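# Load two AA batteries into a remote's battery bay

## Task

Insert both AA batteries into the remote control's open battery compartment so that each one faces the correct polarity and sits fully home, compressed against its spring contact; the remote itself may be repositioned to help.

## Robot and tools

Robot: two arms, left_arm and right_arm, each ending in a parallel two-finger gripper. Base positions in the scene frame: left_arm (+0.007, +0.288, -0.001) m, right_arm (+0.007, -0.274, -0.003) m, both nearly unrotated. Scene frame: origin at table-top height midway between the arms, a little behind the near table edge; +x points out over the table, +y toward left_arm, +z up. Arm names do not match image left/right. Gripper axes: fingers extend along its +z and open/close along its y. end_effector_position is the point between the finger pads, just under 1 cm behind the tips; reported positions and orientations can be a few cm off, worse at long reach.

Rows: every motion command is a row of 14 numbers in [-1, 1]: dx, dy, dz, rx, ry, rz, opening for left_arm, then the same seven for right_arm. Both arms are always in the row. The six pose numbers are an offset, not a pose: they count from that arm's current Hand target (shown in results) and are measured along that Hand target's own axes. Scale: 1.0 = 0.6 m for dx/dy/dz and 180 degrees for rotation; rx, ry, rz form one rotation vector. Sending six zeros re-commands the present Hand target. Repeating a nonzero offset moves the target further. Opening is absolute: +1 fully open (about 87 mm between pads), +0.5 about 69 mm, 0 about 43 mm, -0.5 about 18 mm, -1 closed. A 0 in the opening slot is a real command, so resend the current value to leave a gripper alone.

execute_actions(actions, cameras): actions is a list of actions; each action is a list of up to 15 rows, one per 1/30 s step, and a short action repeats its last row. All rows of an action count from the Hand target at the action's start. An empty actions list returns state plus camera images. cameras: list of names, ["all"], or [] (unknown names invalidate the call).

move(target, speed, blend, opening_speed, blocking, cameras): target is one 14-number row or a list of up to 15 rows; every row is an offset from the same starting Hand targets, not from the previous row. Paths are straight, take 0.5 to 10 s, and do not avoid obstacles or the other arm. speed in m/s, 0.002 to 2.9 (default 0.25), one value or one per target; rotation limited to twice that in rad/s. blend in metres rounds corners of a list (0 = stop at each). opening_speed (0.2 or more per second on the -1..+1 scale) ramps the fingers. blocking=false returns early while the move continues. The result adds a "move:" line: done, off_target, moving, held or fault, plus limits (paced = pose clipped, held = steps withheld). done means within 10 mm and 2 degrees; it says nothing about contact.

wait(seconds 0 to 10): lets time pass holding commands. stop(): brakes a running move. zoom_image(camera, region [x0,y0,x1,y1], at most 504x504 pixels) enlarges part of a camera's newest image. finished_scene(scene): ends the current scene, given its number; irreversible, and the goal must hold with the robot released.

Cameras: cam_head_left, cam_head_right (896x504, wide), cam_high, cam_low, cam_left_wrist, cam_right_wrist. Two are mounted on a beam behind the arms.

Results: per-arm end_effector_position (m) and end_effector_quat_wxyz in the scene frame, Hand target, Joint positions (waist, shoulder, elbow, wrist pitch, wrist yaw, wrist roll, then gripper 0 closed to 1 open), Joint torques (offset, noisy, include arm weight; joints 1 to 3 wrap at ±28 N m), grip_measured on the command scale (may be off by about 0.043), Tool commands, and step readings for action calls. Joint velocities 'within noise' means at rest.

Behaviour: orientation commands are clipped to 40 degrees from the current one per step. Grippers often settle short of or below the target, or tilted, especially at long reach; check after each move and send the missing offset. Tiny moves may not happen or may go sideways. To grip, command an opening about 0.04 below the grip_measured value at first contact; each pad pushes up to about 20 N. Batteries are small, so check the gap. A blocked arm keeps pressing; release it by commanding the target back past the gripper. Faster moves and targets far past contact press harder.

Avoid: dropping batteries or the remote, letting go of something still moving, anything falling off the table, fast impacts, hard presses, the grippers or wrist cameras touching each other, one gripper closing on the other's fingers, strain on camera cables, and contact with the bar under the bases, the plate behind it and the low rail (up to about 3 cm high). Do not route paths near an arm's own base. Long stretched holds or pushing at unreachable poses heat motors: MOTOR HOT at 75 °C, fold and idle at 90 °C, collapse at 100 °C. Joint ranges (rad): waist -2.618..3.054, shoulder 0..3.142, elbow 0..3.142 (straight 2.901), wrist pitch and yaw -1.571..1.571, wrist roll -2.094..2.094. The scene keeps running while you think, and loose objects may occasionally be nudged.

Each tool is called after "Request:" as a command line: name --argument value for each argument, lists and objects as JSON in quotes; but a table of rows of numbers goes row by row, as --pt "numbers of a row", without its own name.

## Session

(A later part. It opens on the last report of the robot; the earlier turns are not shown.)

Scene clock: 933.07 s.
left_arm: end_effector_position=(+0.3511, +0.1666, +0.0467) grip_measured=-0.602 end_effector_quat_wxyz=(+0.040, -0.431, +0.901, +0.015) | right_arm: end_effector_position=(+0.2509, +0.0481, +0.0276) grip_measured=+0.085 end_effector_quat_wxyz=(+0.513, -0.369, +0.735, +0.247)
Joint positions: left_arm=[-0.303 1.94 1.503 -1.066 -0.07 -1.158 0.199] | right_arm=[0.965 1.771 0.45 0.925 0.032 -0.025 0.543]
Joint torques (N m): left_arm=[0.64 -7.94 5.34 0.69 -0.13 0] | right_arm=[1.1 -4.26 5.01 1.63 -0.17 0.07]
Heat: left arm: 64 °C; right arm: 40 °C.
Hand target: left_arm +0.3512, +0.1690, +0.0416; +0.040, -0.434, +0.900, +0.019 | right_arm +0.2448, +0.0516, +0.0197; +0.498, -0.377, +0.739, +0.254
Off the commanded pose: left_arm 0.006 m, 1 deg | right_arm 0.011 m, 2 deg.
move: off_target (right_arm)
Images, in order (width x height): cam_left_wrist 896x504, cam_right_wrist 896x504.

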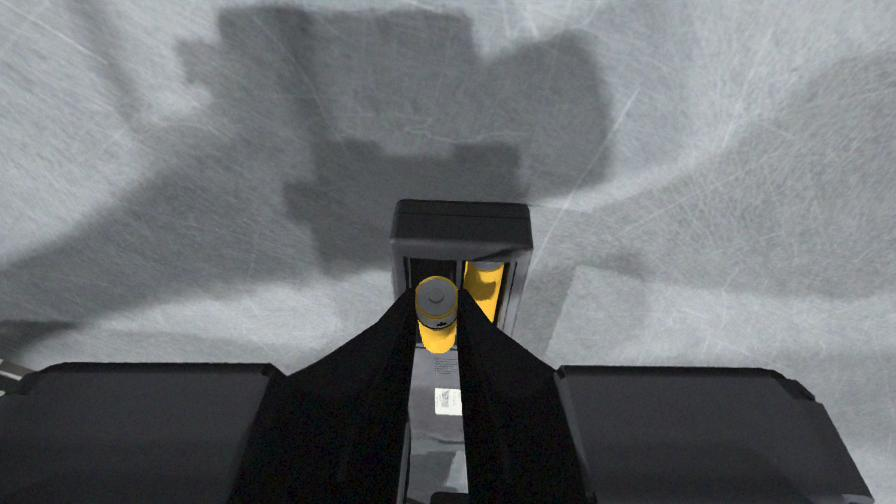

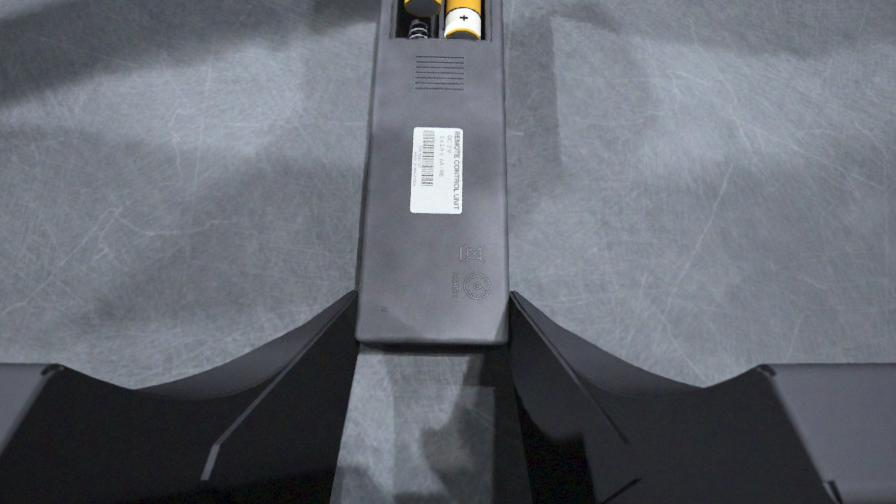

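Request:
move --target '[0.0016,0,0.020,0,0,0,-0.66,0,0,0,0,0,0,0.0]' --speed 0.06 --cameras '["cam_left_wrist", "cam_right_wrist"]'

Request:
zoom_image --camera "cam_left_wrist" --region '[340, 160, 560, 400]'

Scene clock: 942.33 s.
left_arm: end_effector_position=(+0.3507, +0.1668, +0.0385) grip_measured=-0.602 end_effector_quat_wxyz=(+0.041, -0.431, +0.901, +0.015) | right_arm: end_effector_position=(+0.2509, +0.0481, +0.0276) grip_measured=+0.085 end_effector_quat_wxyz=(+0.513, -0.369, +0.735, +0.247)
Joint positions: left_arm=[-0.303 1.944 1.475 -1.032 -0.07 -1.158 0.199] | right_arm=[0.965 1.771 0.45 0.925 0.032 -0.025 0.543]
Joint torques (N m): left_arm=[0.61 -7.39 4.93 0.8 -0.12 0.01] | right_arm=[1.09 -4.23 5.01 1.63 -0.19 0.07]
Heat: left arm: 64 °C; right arm: 40 °C.
Hand target: left_arm +0.3513, +0.1691, +0.0297; +0.040, -0.434, +0.900, +0.019 | right_arm +0.2448, +0.0516, +0.0197; +0.498, -0.376, +0.739, +0.254
Off the commanded pose: left_arm 0.009 m, 1 deg | right_arm 0.011 m, 2 deg.
move: off_target (right_arm)
Images, in order (width x height): cam_left_wrist 896x504, cam_right_wrist 896x504.

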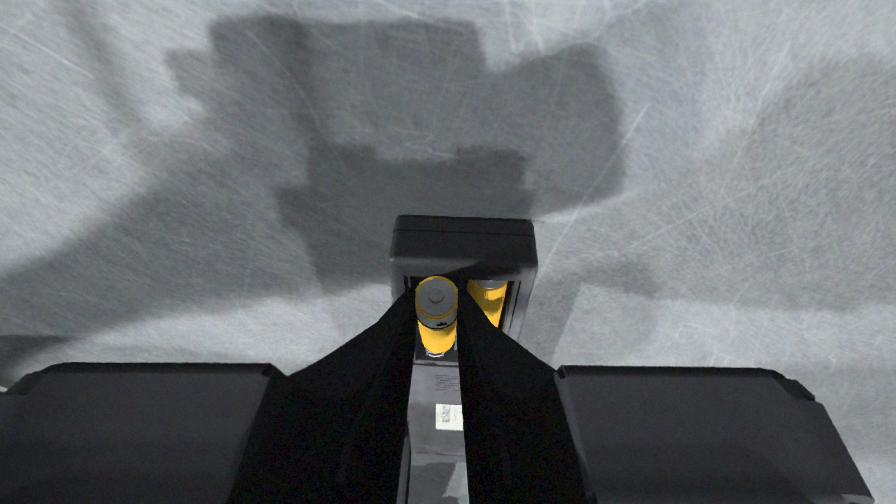

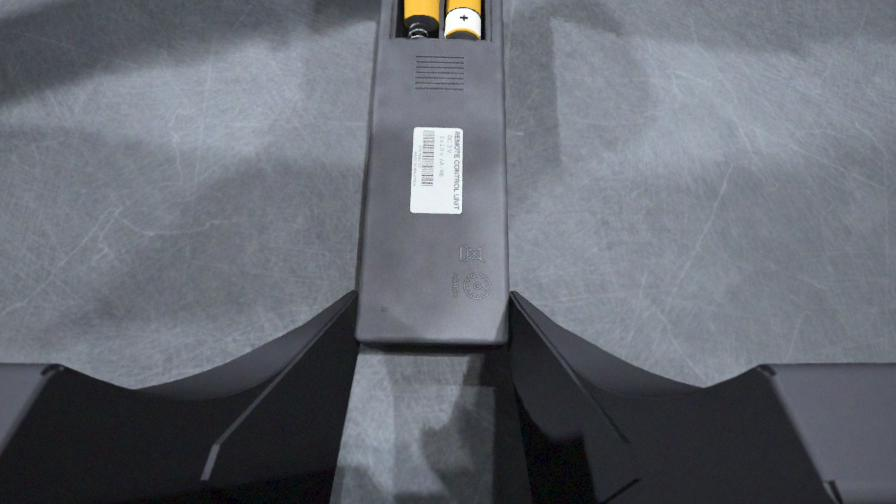

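Scaled by 2.100 from the camera's 896x504 image, which has a finer 1280x720 frame.

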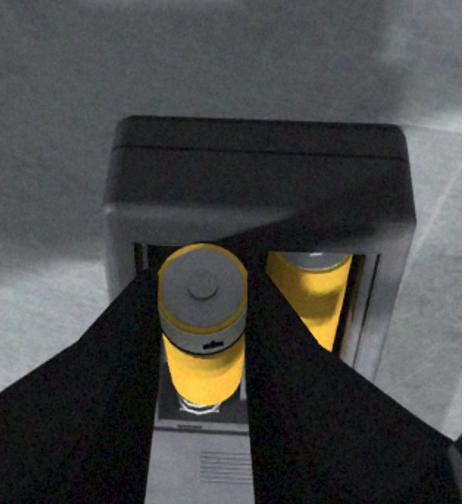

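Request:
move --pt "0.015 0 0.003 0 0 0 -0.66 0 0 0 0 0 0 0.0" --pt "0.03 0 0.005 0 0 0 -0.66 0 0 0 0 0 0 0.0" --speed 0.05 --blend '[0.003, 0]' --cameras '["cam_left_wrist", "cam_right_wrist"]'

Request:
zoom_image --camera "cam_left_wrist" --region '[340, 160, 560, 400]'

Scene clock: 950.07 s.
left_arm: end_effector_position=(+0.3482, +0.1629, +0.0363) grip_measured=-0.602 end_effector_quat_wxyz=(+0.051, -0.433, +0.900, +0.019) | right_arm: end_effector_position=(+0.2505, +0.0482, +0.0274) grip_measured=+0.085 end_effector_quat_wxyz=(+0.512, -0.365, +0.736, +0.249)
Joint positions: left_arm=[-0.325 1.931 1.451 -1.012 -0.092 -1.185 0.199] | right_arm=[0.965 1.771 0.45 0.924 0.032 -0.017 0.543]
Joint torques (N m): left_arm=[-1.54 -7.68 2.91 0.83 0.07 -0.15] | right_arm=[1.09 -4.25 5 1.64 -0.19 -0.02]
Heat: left arm: 62 °C; right arm: 40 °C.
Hand target: left_arm +0.3403, +0.1552, +0.0251; +0.040, -0.434, +0.900, +0.019 | right_arm +0.2448, +0.0516, +0.0197; +0.498, -0.377, +0.739, +0.253
Off the commanded pose: left_arm 0.016 m, 1 deg | right_arm 0.010 m, 2 deg.
move: off_target (left_arm)
Images, in order (width x height): cam_left_wrist 896x504, cam_right_wrist 896x504.

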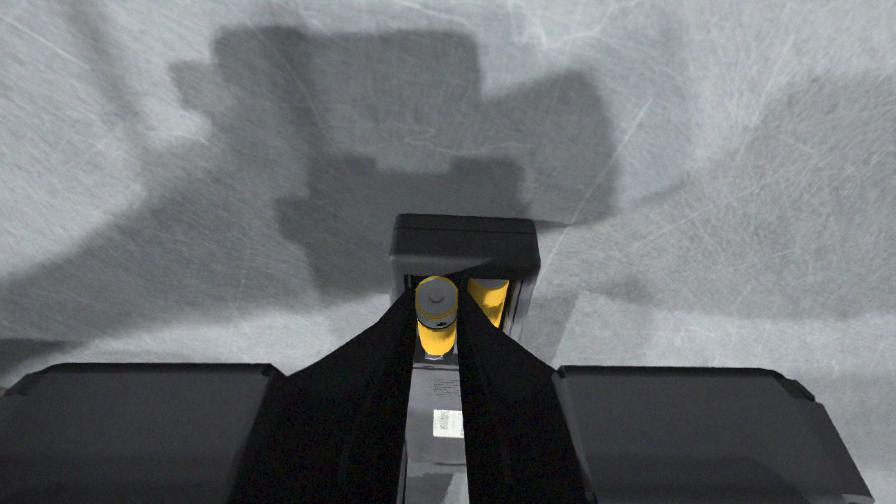

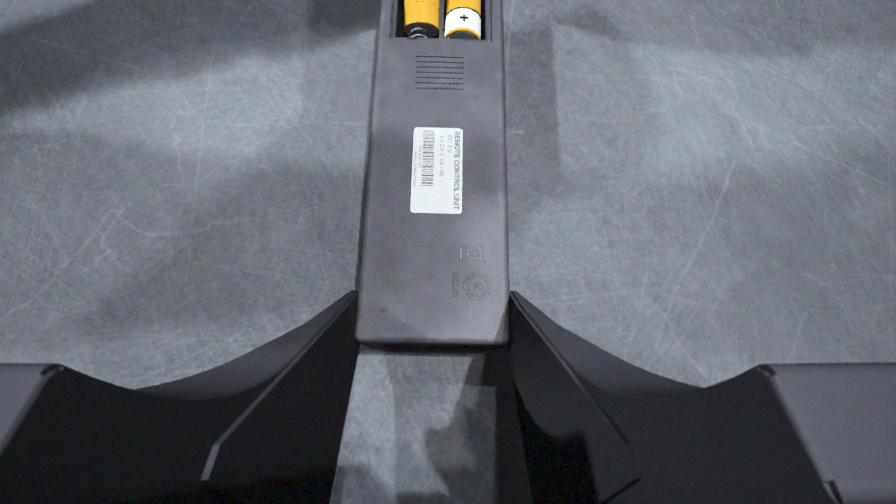

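Scaled by 2.100 from the camera's 896x504 image, which has a finer 1280x720 frame.

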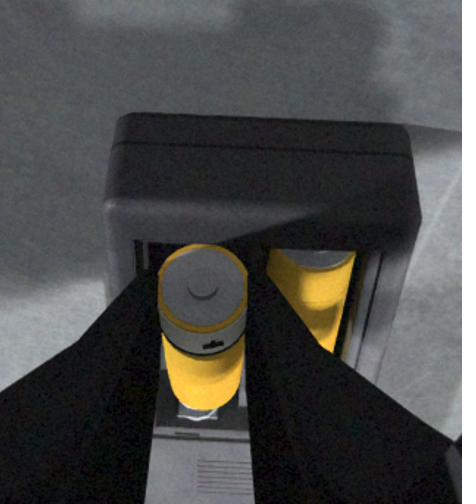

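Request:
move --pt "0.012 0 0.004 0 0 0 -0.66 0 0 0 0 0 0 0.0" --speed 0.05 --cameras '["cam_left_wrist", "cam_right_wrist"]'

Request:
zoom_image --camera "cam_left_wrist" --region '[340, 160, 560, 400]'

Scene clock: 966.43 s.
left_arm: end_effector_position=(+0.3477, +0.1621, +0.0361) grip_measured=-0.602 end_effector_quat_wxyz=(+0.062, -0.435, +0.898, +0.022) | right_arm: end_effector_position=(+0.2504, +0.0482, +0.0273) grip_measured=+0.085 end_effector_quat_wxyz=(+0.511, -0.365, +0.737, +0.250)
Joint positions: left_arm=[-0.337 1.919 1.435 -0.998 -0.113 -1.201 0.199] | right_arm=[0.965 1.771 0.45 0.923 0.032 -0.014 0.543]
Joint torques (N m): left_arm=[-2.09 -7.08 2.65 0.82 0.29 -0.15] | right_arm=[1.07 -4.21 5.01 1.65 -0.18 -0.05]
Heat: left arm: 61 °C; right arm: 40 °C.
Hand target: left_arm +0.3359, +0.1498, +0.0219; +0.040, -0.434, +0.900, +0.019 | right_arm +0.2448, +0.0516, +0.0196; +0.498, -0.377, +0.739, +0.253
Off the commanded pose: left_arm 0.022 m, 3 deg | right_arm 0.010 m, 2 deg.
move: off_target (left_arm)
Images, in order (width x height): cam_left_wrist 896x504, cam_right_wrist 896x504.

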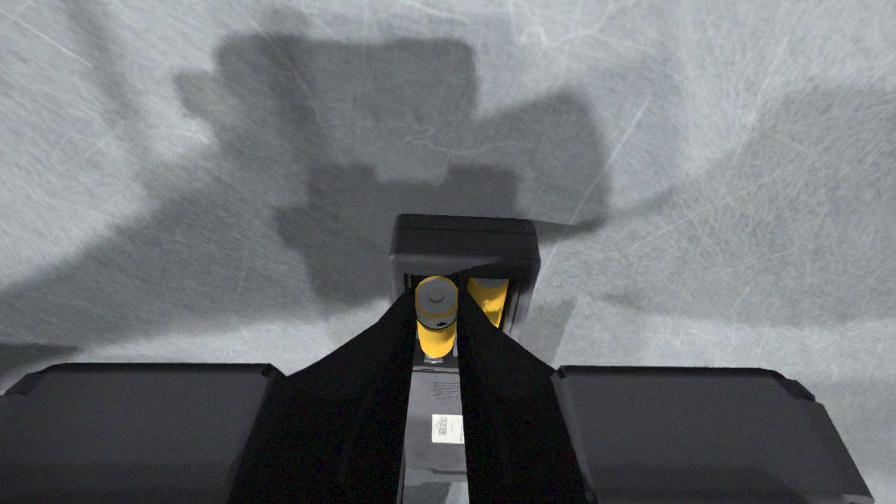

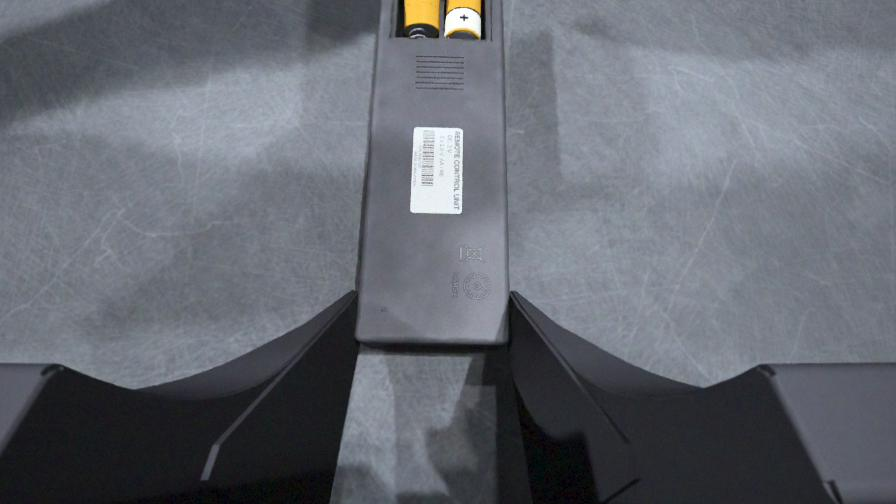

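Scaled by 2.100 from the camera's 896x504 image, which has a finer 1280x720 frame.

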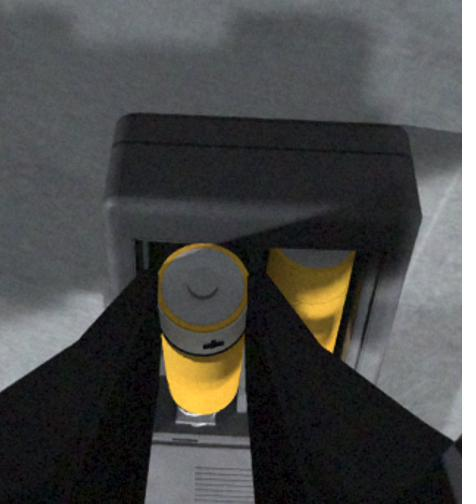

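Request:
move --target '[0,0,-0.010,0,0,0,-0.45,0,0,0,0,0,0,0.0]' --speed 0.05 --opening_speed 0.25 --cameras '["cam_left_wrist", "cam_right_wrist"]'

Request:
zoom_image --camera "cam_left_wrist" --region '[340, 160, 560, 400]'

Scene clock: 974.27 s.
left_arm: end_effector_position=(+0.3445, +0.1542, +0.0355) grip_measured=-0.451 end_effector_quat_wxyz=(+0.058, -0.433, +0.899, +0.018) | right_arm: end_effector_position=(+0.2504, +0.0482, +0.0273) grip_measured=+0.085 end_effector_quat_wxyz=(+0.511, -0.365, +0.737, +0.250)
Joint positions: left_arm=[-0.355 1.919 1.432 -0.998 -0.102 -1.214 0.275] | right_arm=[0.965 1.771 0.45 0.923 0.032 -0.014 0.543]
Joint torques (N m): left_arm=[-0.55 -7.62 4.37 0.6 0.15 -0.07] | right_arm=[1.09 -4.25 4.98 1.64 -0.18 -0.04]
Heat: left arm: 61 °C; right arm: 40 °C.
Hand target: left_arm +0.3356, +0.1493, +0.0280; +0.040, -0.434, +0.900, +0.019 | right_arm +0.2448, +0.0516, +0.0196; +0.498, -0.377, +0.739, +0.253
Off the commanded pose: left_arm 0.013 m, 2 deg | right_arm 0.010 m, 2 deg.
move: off_target (left_arm)
Images, in order (width x height): cam_left_wrist 896x504, cam_right_wrist 896x504.

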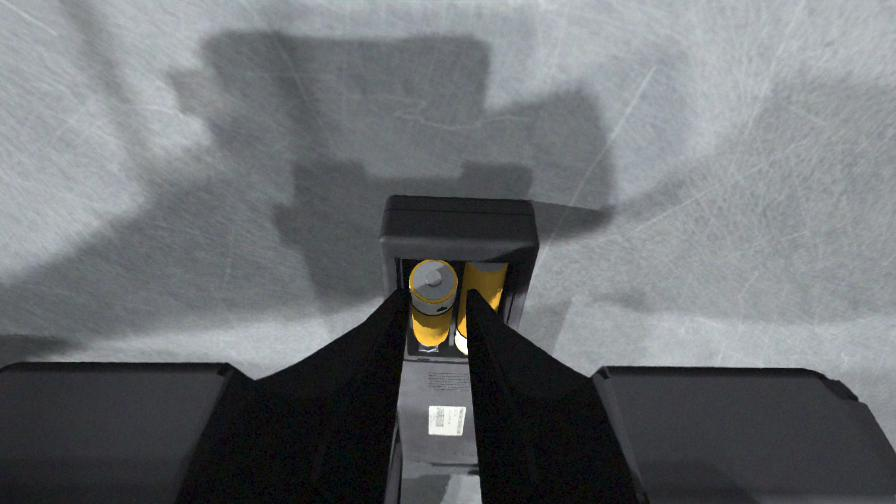

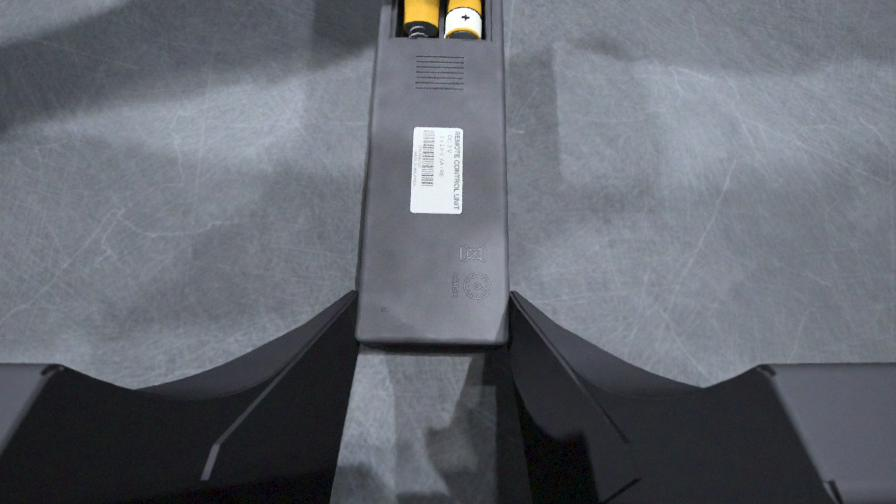

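Scaled by 2.100 from the camera's 896x504 image, which has a finer 1280x720 frame.

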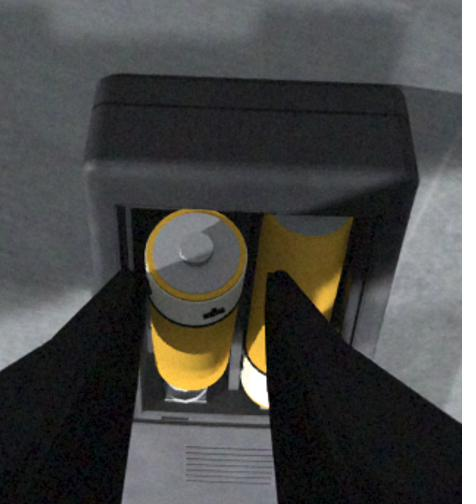

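Request:
move --pt "-0.0224 -0.0065 -0.0767 0 0 0 -0.45 0 0 0 0 0 0 0.0" --pt "-0.0444 -0.0035 -0.0798 0 0.0278 0 -0.8 0 0 0 0 0 0 0.0" --speed 0.1 --blend '[0.004, 0]' --cameras '["cam_left_wrist", "cam_right_wrist"]'

Request:
zoom_image --camera "cam_left_wrist" --region '[340, 120, 560, 360]'

Scene clock: 1000.23 s.
left_arm: end_effector_position=(+0.3504, +0.1673, +0.0746) grip_measured=-0.800 end_effector_quat_wxyz=(+0.009, -0.436, +0.900, +0.003) | right_arm: end_effector_position=(+0.2503, +0.0482, +0.0273) grip_measured=+0.085 end_effector_quat_wxyz=(+0.511, -0.365, +0.737, +0.250)
Joint positions: left_arm=[-0.273 1.948 1.619 -1.204 -0.011 -1.141 0.1] | right_arm=[0.965 1.771 0.45 0.923 0.031 -0.014 0.543]
Joint torques (N m): left_arm=[0.59 -7.62 9.37 0.21 0.14 0.11] | right_arm=[1.11 -4.25 4.98 1.65 -0.18 -0.05]
Heat: left arm: 61 °C; right arm: 40 °C.
Hand target: left_arm +0.3511, +0.1656, +0.0780; +0.001, -0.434, +0.901, +0.000 | right_arm +0.2448, +0.0516, +0.0196; +0.498, -0.377, +0.739, +0.253
Off the commanded pose: left_arm 0.004 m, 1 deg | right_arm 0.010 m, 2 deg.
move: done
Images, in order (width x height): cam_left_wrist 896x504, cam_right_wrist 896x504.

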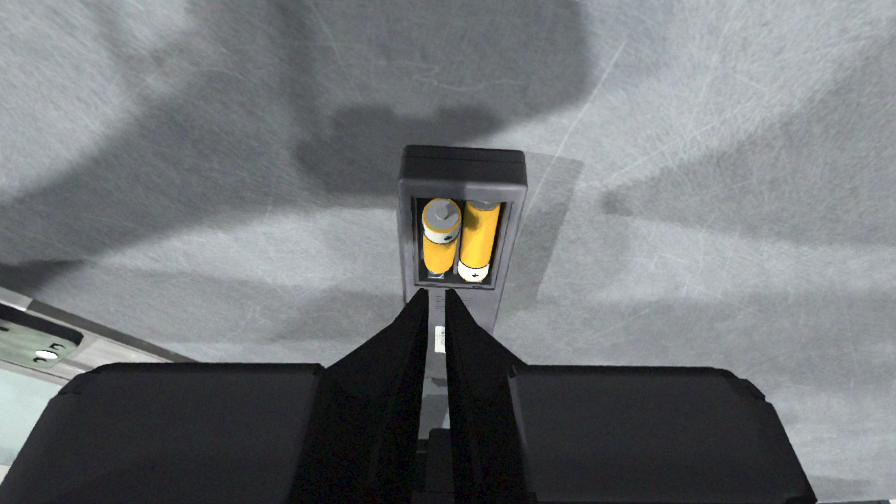

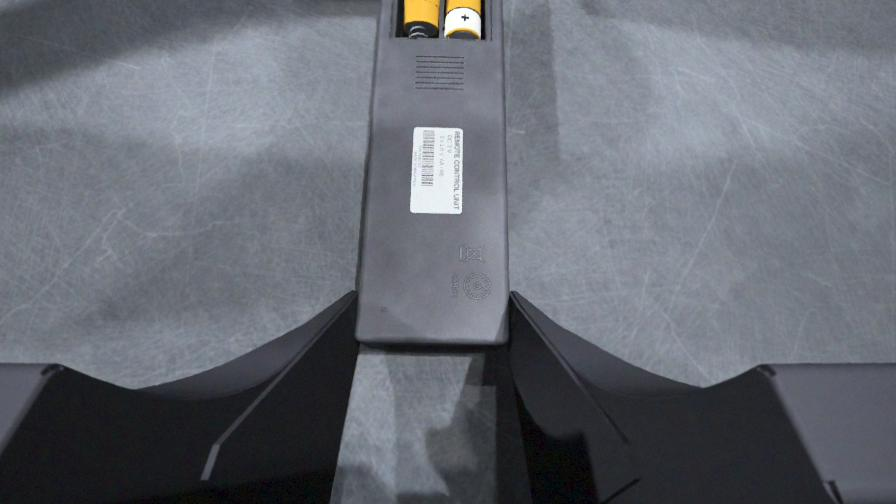

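Scaled by 2.100 from the camera's 896x504 image, which has a finer 1280x720 frame.

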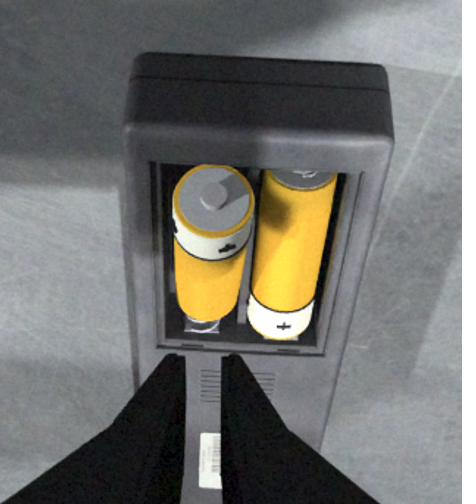

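Request:
move --target '[0,0,0.0633,0,0,0,-0.8,0,0,0,0,0,0,0.0]' --speed 0.06 --cameras '["cam_left_wrist"]'

Request:
zoom_image --camera "cam_left_wrist" --region '[340, 160, 560, 400]'

Scene clock: 1013.50 s.
left_arm: end_effector_position=(+0.3528, +0.1661, +0.0480) grip_measured=-0.800 end_effector_quat_wxyz=(+0.009, -0.436, +0.900, +0.001) | right_arm: end_effector_position=(+0.2503, +0.0483, +0.0273) grip_measured=+0.085 end_effector_quat_wxyz=(+0.511, -0.365, +0.737, +0.250)
Joint positions: left_arm=[-0.273 1.974 1.548 -1.105 -0.006 -1.14 0.1] | right_arm=[0.965 1.771 0.45 0.923 0.031 -0.014 0.543]
Joint torques (N m): left_arm=[0.54 -7.72 4.83 0.69 0.1 0.09] | right_arm=[1.06 -4.25 4.98 1.65 -0.18 -0.05]
Heat: left arm: 60 °C; right arm: 40 °C.
Hand target: left_arm +0.3511, +0.1655, +0.0400; +0.000, -0.434, +0.901, +0.000 | right_arm +0.2448, +0.0516, +0.0196; +0.498, -0.377, +0.739, +0.253
Off the commanded pose: left_arm 0.008 m, 1 deg | right_arm 0.010 m, 2 deg.
move: done
Images, in order (width x height): cam_left_wrist 896x504.

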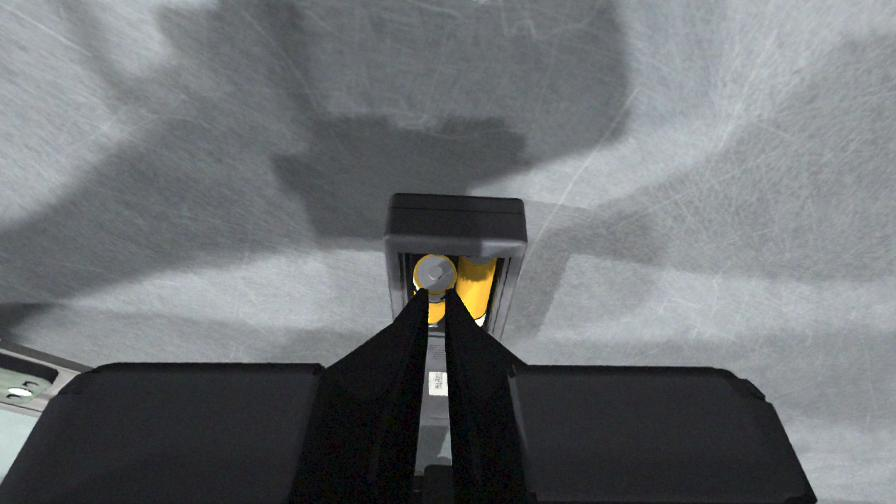

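Scaled by 2.100 from the camera's 896x504 image, which has a finer 1280x720 frame.

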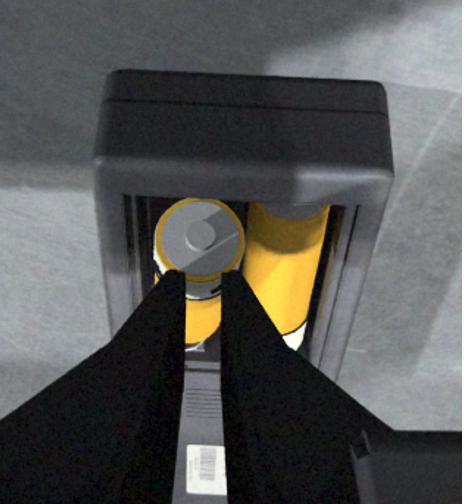

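Request:
move --pt "0.010 0.008 0.018 0 0 0 -0.8 0 0 0 0 0 0 0.0" --pt "0.018 -0.008 0.026 0 0 0 -0.8 0 0 0 0 0 0 0.0" --pt "0.026 0.008 0.032 0 0 0 -0.8 0 0 0 0 0 0 0.0" --pt "0.032 0 0.034 0 0 0 -0.8 0 0 0 0 0 0 0.0" --speed 0.06 --blend 0.003 --cameras '["cam_left_wrist", "cam_right_wrist"]'

Request:
zoom_image --camera "cam_left_wrist" --region '[340, 160, 560, 400]'

Scene clock: 1019.93 s.
left_arm: end_effector_position=(+0.3447, +0.1590, +0.0330) grip_measured=-0.800 end_effector_quat_wxyz=(+0.012, -0.434, +0.901, -0.002) | right_arm: end_effector_position=(+0.2501, +0.0483, +0.0272) grip_measured=+0.085 end_effector_quat_wxyz=(+0.511, -0.364, +0.737, +0.251)
Joint positions: left_arm=[-0.297 1.956 1.462 -1.027 -0.007 -1.16 0.1] | right_arm=[0.965 1.771 0.45 0.923 0.03 -0.013 0.543]
Joint torques (N m): left_arm=[-1.68 -6.68 3.86 0.8 0.07 -0.18] | right_arm=[1.09 -4.22 5.03 1.64 -0.17 -0.06]
Heat: left arm: 60 °C; right arm: 40 °C.
Hand target: left_arm +0.3392, +0.1505, +0.0195; +0.000, -0.434, +0.901, +0.000 | right_arm +0.2448, +0.0516, +0.0196; +0.498, -0.377, +0.739, +0.253
Off the commanded pose: left_arm 0.017 m, 1 deg | right_arm 0.010 m, 2 deg.
move: off_target (left_arm)
Images, in order (width x height): cam_left_wrist 896x504, cam_right_wrist 896x504.

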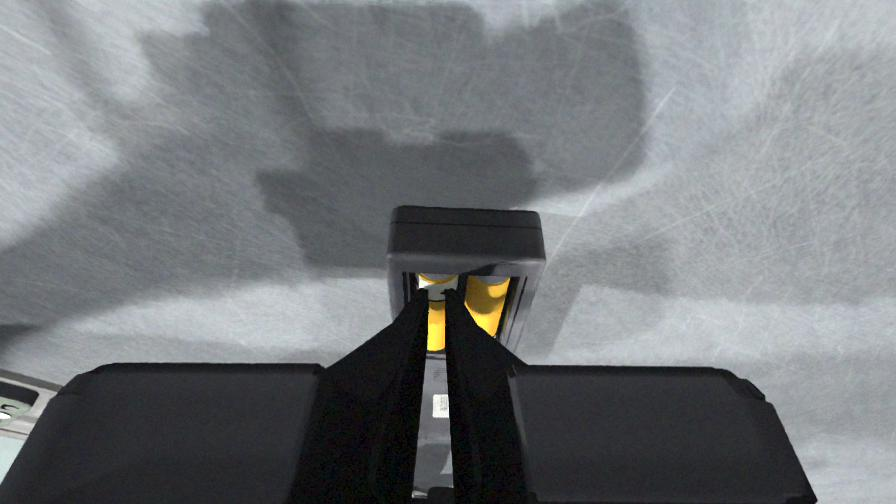

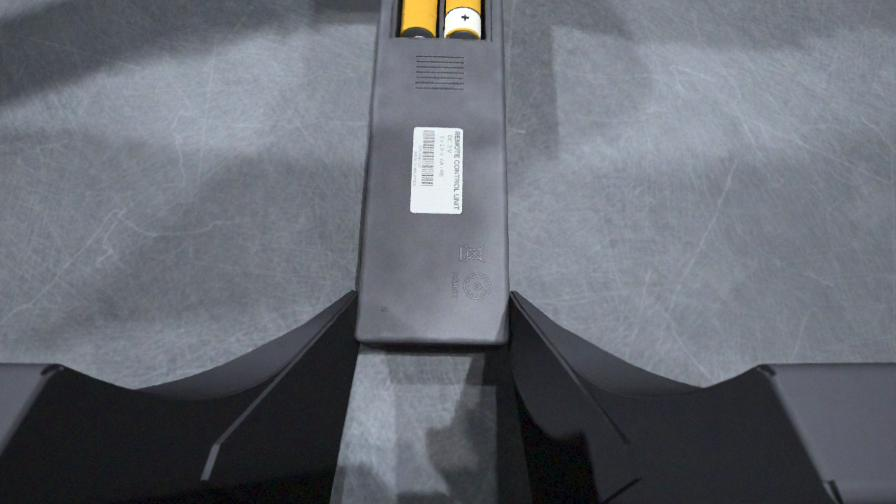

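Scaled by 2.100 from the camera's 896x504 image, which has a finer 1280x720 frame.

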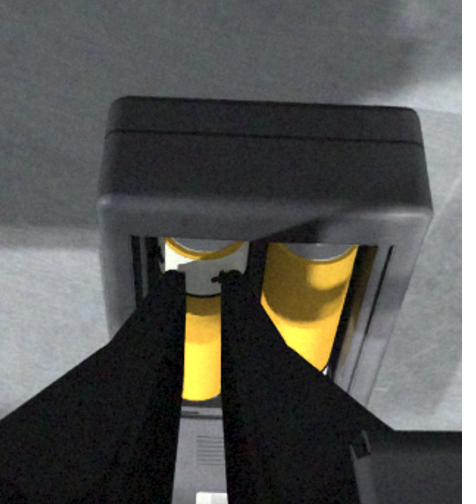

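Request:
move --pt "0.004 0.010 0.010 0 0 0 -0.8 0 0 0 0 0 0 0.0" --pt "0.006 -0.010 0.016 0 0 0 -0.8 0 0 0 0 0 0 0.0" --pt "0.006 0.004 0.018 0 0 0 -0.8 0 0 0 0 0 0 0.0" --speed 0.07 --blend 0.003 --cameras '["cam_left_wrist", "cam_right_wrist"]'

Request:
zoom_image --camera "cam_left_wrist" --region '[340, 160, 560, 400]'

Scene clock: 1025.80 s.
left_arm: end_effector_position=(+0.3440, +0.1590, +0.0325) grip_measured=-0.800 end_effector_quat_wxyz=(+0.020, -0.436, +0.900, -0.005) | right_arm: end_effector_position=(+0.2501, +0.0483, +0.0272) grip_measured=+0.085 end_effector_quat_wxyz=(+0.511, -0.364, +0.737, +0.251)
Joint positions: left_arm=[-0.3 1.941 1.439 -1.006 -0.014 -1.168 0.1] | right_arm=[0.965 1.771 0.45 0.923 0.03 -0.013 0.543]
Joint torques (N m): left_arm=[-1.96 -5.56 1.66 1.05 0.13 -0.12] | right_arm=[1.11 -4.21 5 1.65 -0.17 -0.07]
Heat: left arm: 60 °C; right arm: 40 °C.
Hand target: left_arm +0.3351, +0.1492, +0.0088; +0.001, -0.434, +0.901, +0.000 | right_arm +0.2448, +0.0516, +0.0196; +0.498, -0.377, +0.739, +0.253
Off the commanded pose: left_arm 0.027 m, 2 deg | right_arm 0.010 m, 2 deg.
move: off_target (left_arm)
Images, in order (width x height): cam_left_wrist 896x504, cam_right_wrist 896x504.

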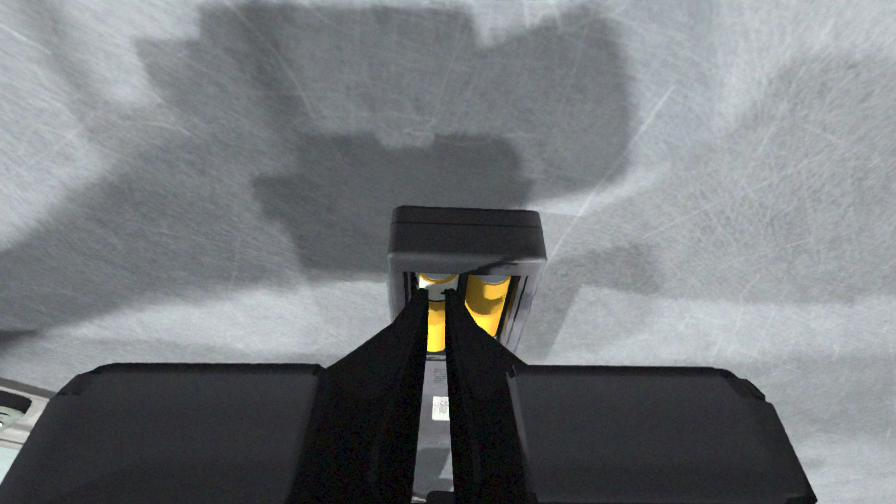

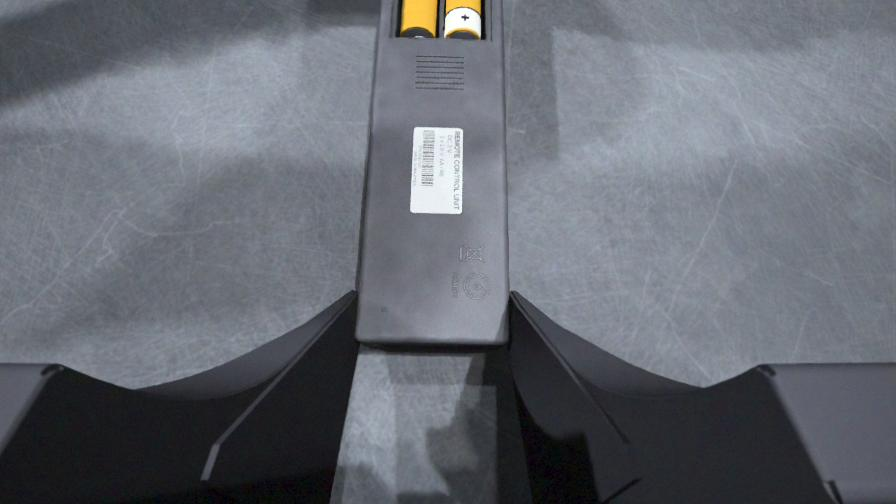

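Scaled by 2.100 from the camera's 896x504 image, which has a finer 1280x720 frame.

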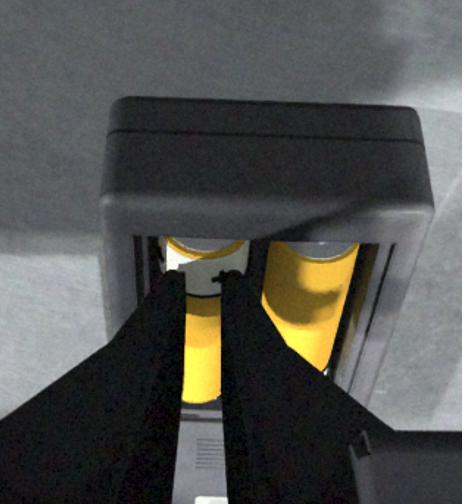

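Request:
move --pt "-0.012 -0.001 -0.060 0 0 0 -0.8 0 0 0 0 0 0 0.0" --pt "-0.022 -0.0014 -0.20 0 0 0 -0.8 0 0 0 0 0 0 0.0" --speed 0.1 --blend '[0.005, 0]' --cameras '["cam_left_wrist", "cam_right_wrist"]'

Request:
zoom_image --camera "cam_left_wrist" --region '[340, 40, 560, 280]'

Request:
zoom_image --camera "cam_right_wrist" --region '[360, 0, 540, 100]'

Scene clock: 1034.73 s.
left_arm: end_effector_position=(+0.3443, +0.1593, +0.1202) grip_measured=-0.800 end_effector_quat_wxyz=(+0.004, -0.435, +0.900, +0.008) | right_arm: end_effector_position=(+0.2501, +0.0483, +0.0272) grip_measured=+0.085 end_effector_quat_wxyz=(+0.511, -0.364, +0.737, +0.251)
Joint positions: left_arm=[-0.297 1.941 1.789 -1.395 -0.011 -1.163 0.1] | right_arm=[0.965 1.771 0.45 0.923 0.03 -0.013 0.543]
Joint torques (N m): left_arm=[0.87 -8.81 9.06 0.18 0.12 0.14] | right_arm=[1.07 -4.22 5.01 1.66 -0.16 -0.06]
Heat: left arm: 60 °C; right arm: 40 °C.
Hand target: left_arm +0.3439, +0.1589, +0.1289; +0.001, -0.434, +0.901, +0.000 | right_arm +0.2448, +0.0516, +0.0196; +0.498, -0.377, +0.739, +0.253
Off the commanded pose: left_arm 0.009 m, 1 deg | right_arm 0.010 m, 2 deg.
move: done
Images, in order (width x height): cam_left_wrist 896x504, cam_right_wrist 896x504.

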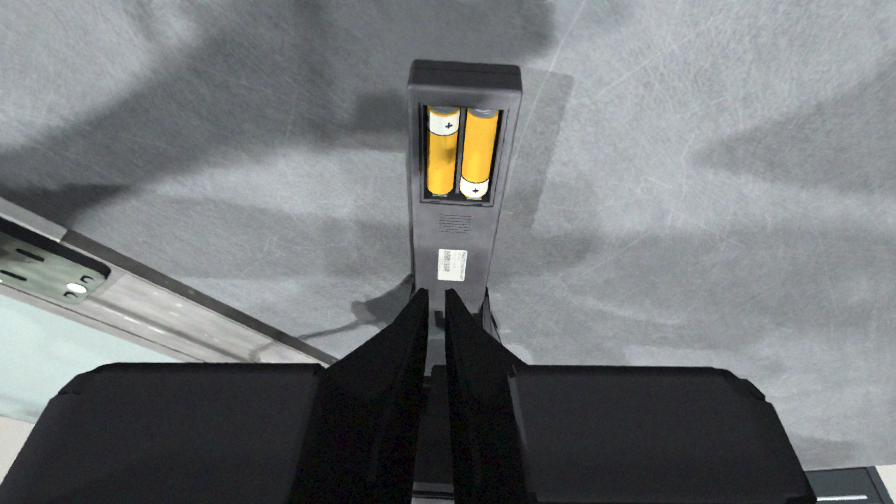

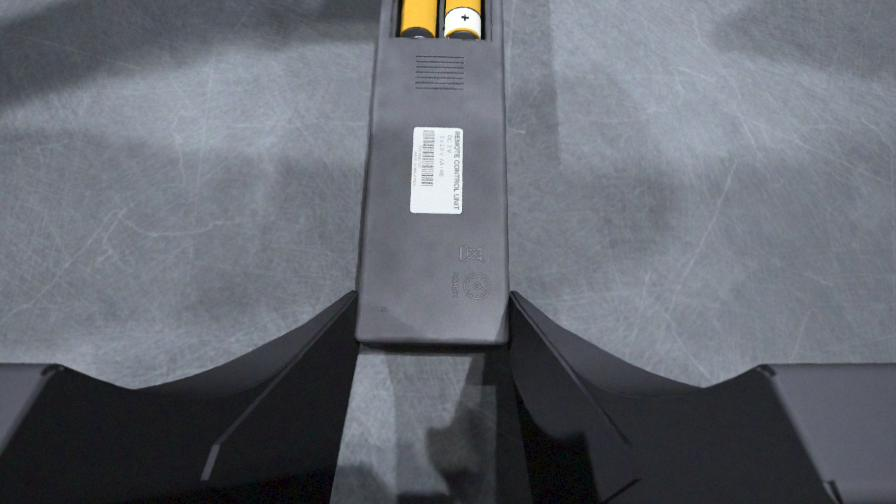

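Scaled by 2.100 from the camera's 896x504 image, which has a finer 1280x720 frame.

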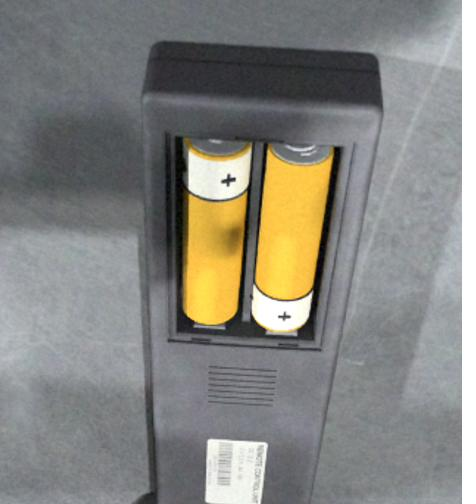

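Scaled by 2.800 from the camera's 896x504 image, which has a finer 1280x720 frame.

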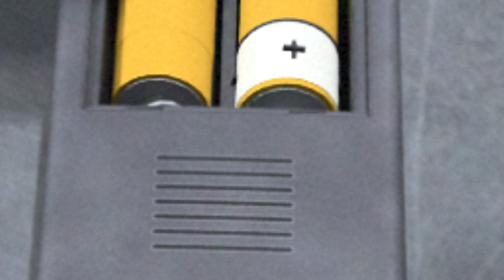

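Request:
zoom_image --camera "cam_left_wrist" --region '[405, 90, 515, 150]'

Request:
zoom_image --camera "cam_left_wrist" --region '[405, 155, 515, 215]'

Request:
zoom_image --camera "cam_right_wrist" --region '[390, 0, 500, 60]'

Scaled by 4.582 from the camera's 896x504 image, which has a finer 1280x720 frame.

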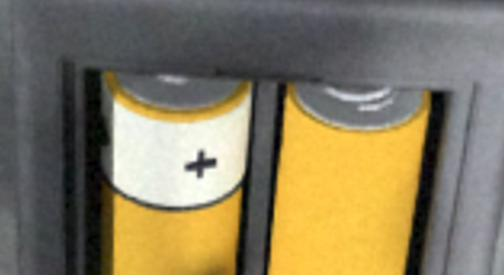

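Scaled by 4.582 from the camera's 896x504 image, which has a finer 1280x720 frame.

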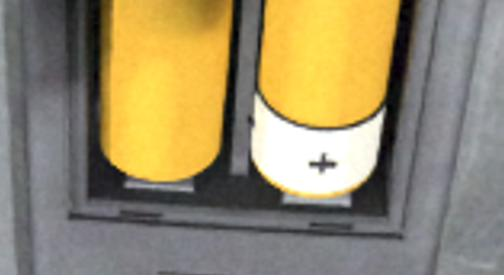

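Scaled by 4.582 from the camera's 896x504 image, which has a finer 1280x720 frame.

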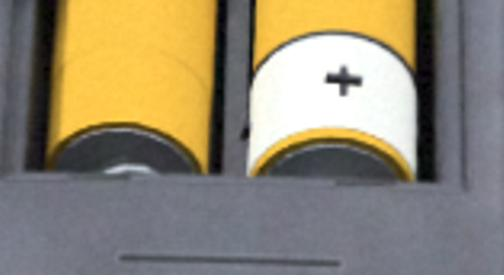

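Request:
move --pt "0 0 0 0 0 0 -0.8 0 0 0 0 0 0 0.5" --pt "-0.0784 0.1987 -0.118 0 0 0 -0.8 0 0 -0.13 0 0 0 0.5" --speed '[0.1, 0.15]' --opening_speed 0.5 --cameras '["cam_left_wrist", "cam_right_wrist", "cam_high"]'

Scene clock: 1093.90 s.
left_arm: end_effector_position=(+0.2895, +0.2722, +0.1961) grip_measured=-0.800 end_effector_quat_wxyz=(+0.041, -0.438, +0.898, -0.013) | right_arm: end_effector_position=(+0.2055, -0.0087, +0.0453) grip_measured=+0.500 end_effector_quat_wxyz=(+0.496, -0.373, +0.744, +0.247)
Joint positions: left_arm=[0.033 1.634 1.71 -1.536 0.007 -0.84 0.1] | right_arm=[0.972 1.35 0.238 0.677 0.026 -0.013 0.75]
Joint torques (N m): left_arm=[0.58 -7.45 5.15 0.41 0.13 0.15] | right_arm=[1.02 -4.86 5.01 1.75 -0.06 -0.04]
Heat: left arm: 64 °C; right arm: 41 °C.
Hand target: left_arm +0.2799, +0.2700, +0.1996; +0.001, -0.434, +0.901, +0.000 | right_arm +0.2023, -0.0069, +0.0489; +0.498, -0.377, +0.739, +0.253
Off the commanded pose: left_arm 0.011 m, 5 deg | right_arm 0.005 m, 1 deg.
joint sent to its limit (left arm) — joint 4 (wrist pitch), lower limit. The joint targets are off in orientation, not in position.
move: off_target (left_arm)
Images, in order (width x height): cam_high 896x504, cam_left_wrist 896x504, cam_right_wrist 896x504.

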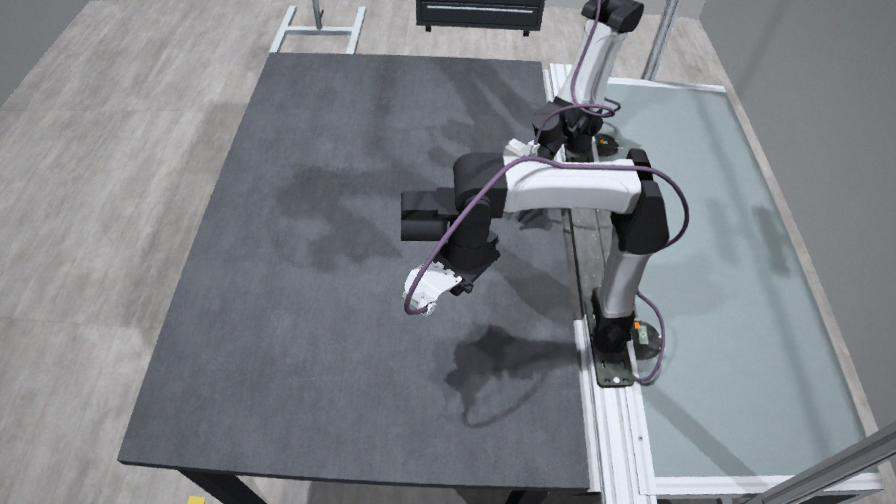

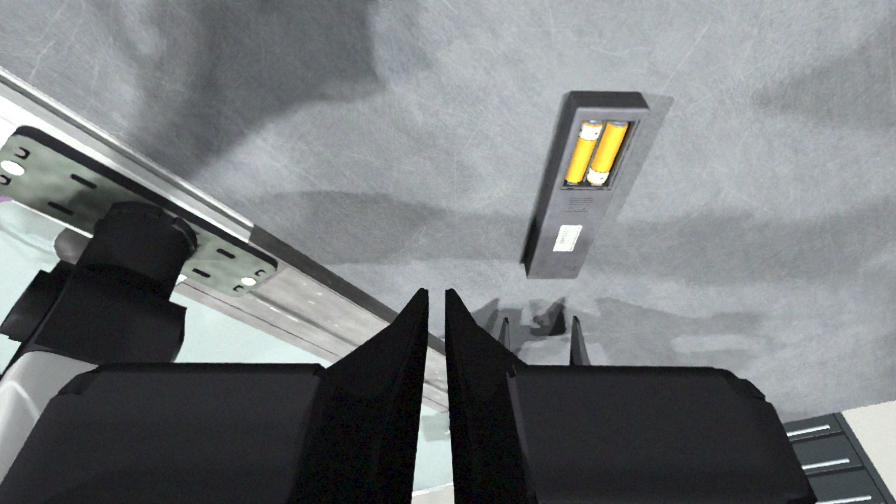

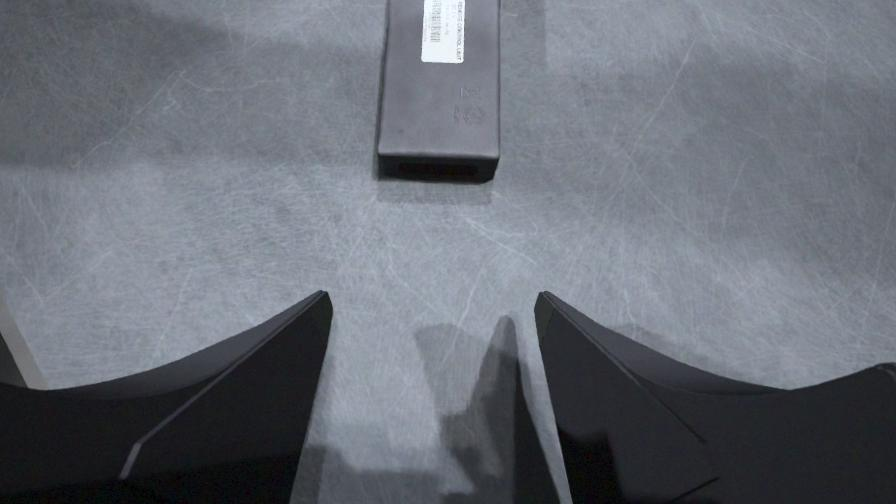

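Request:
zoom_image --camera "cam_left_wrist" --region '[540, 80, 660, 210]'

Scaled by 3.877 from the camera's 896x504 image, which has a finer 1280x720 frame.

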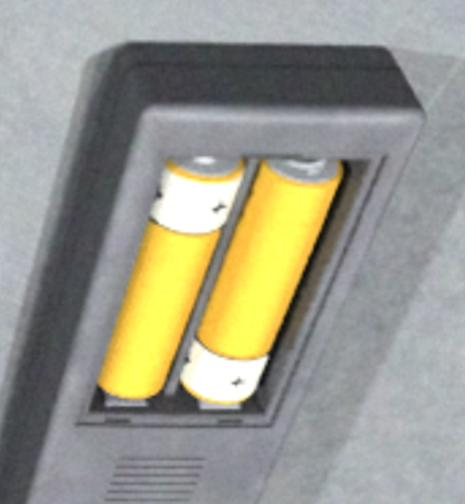

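Request:
finished_scene --scene 2

The scene is finished: the task was done.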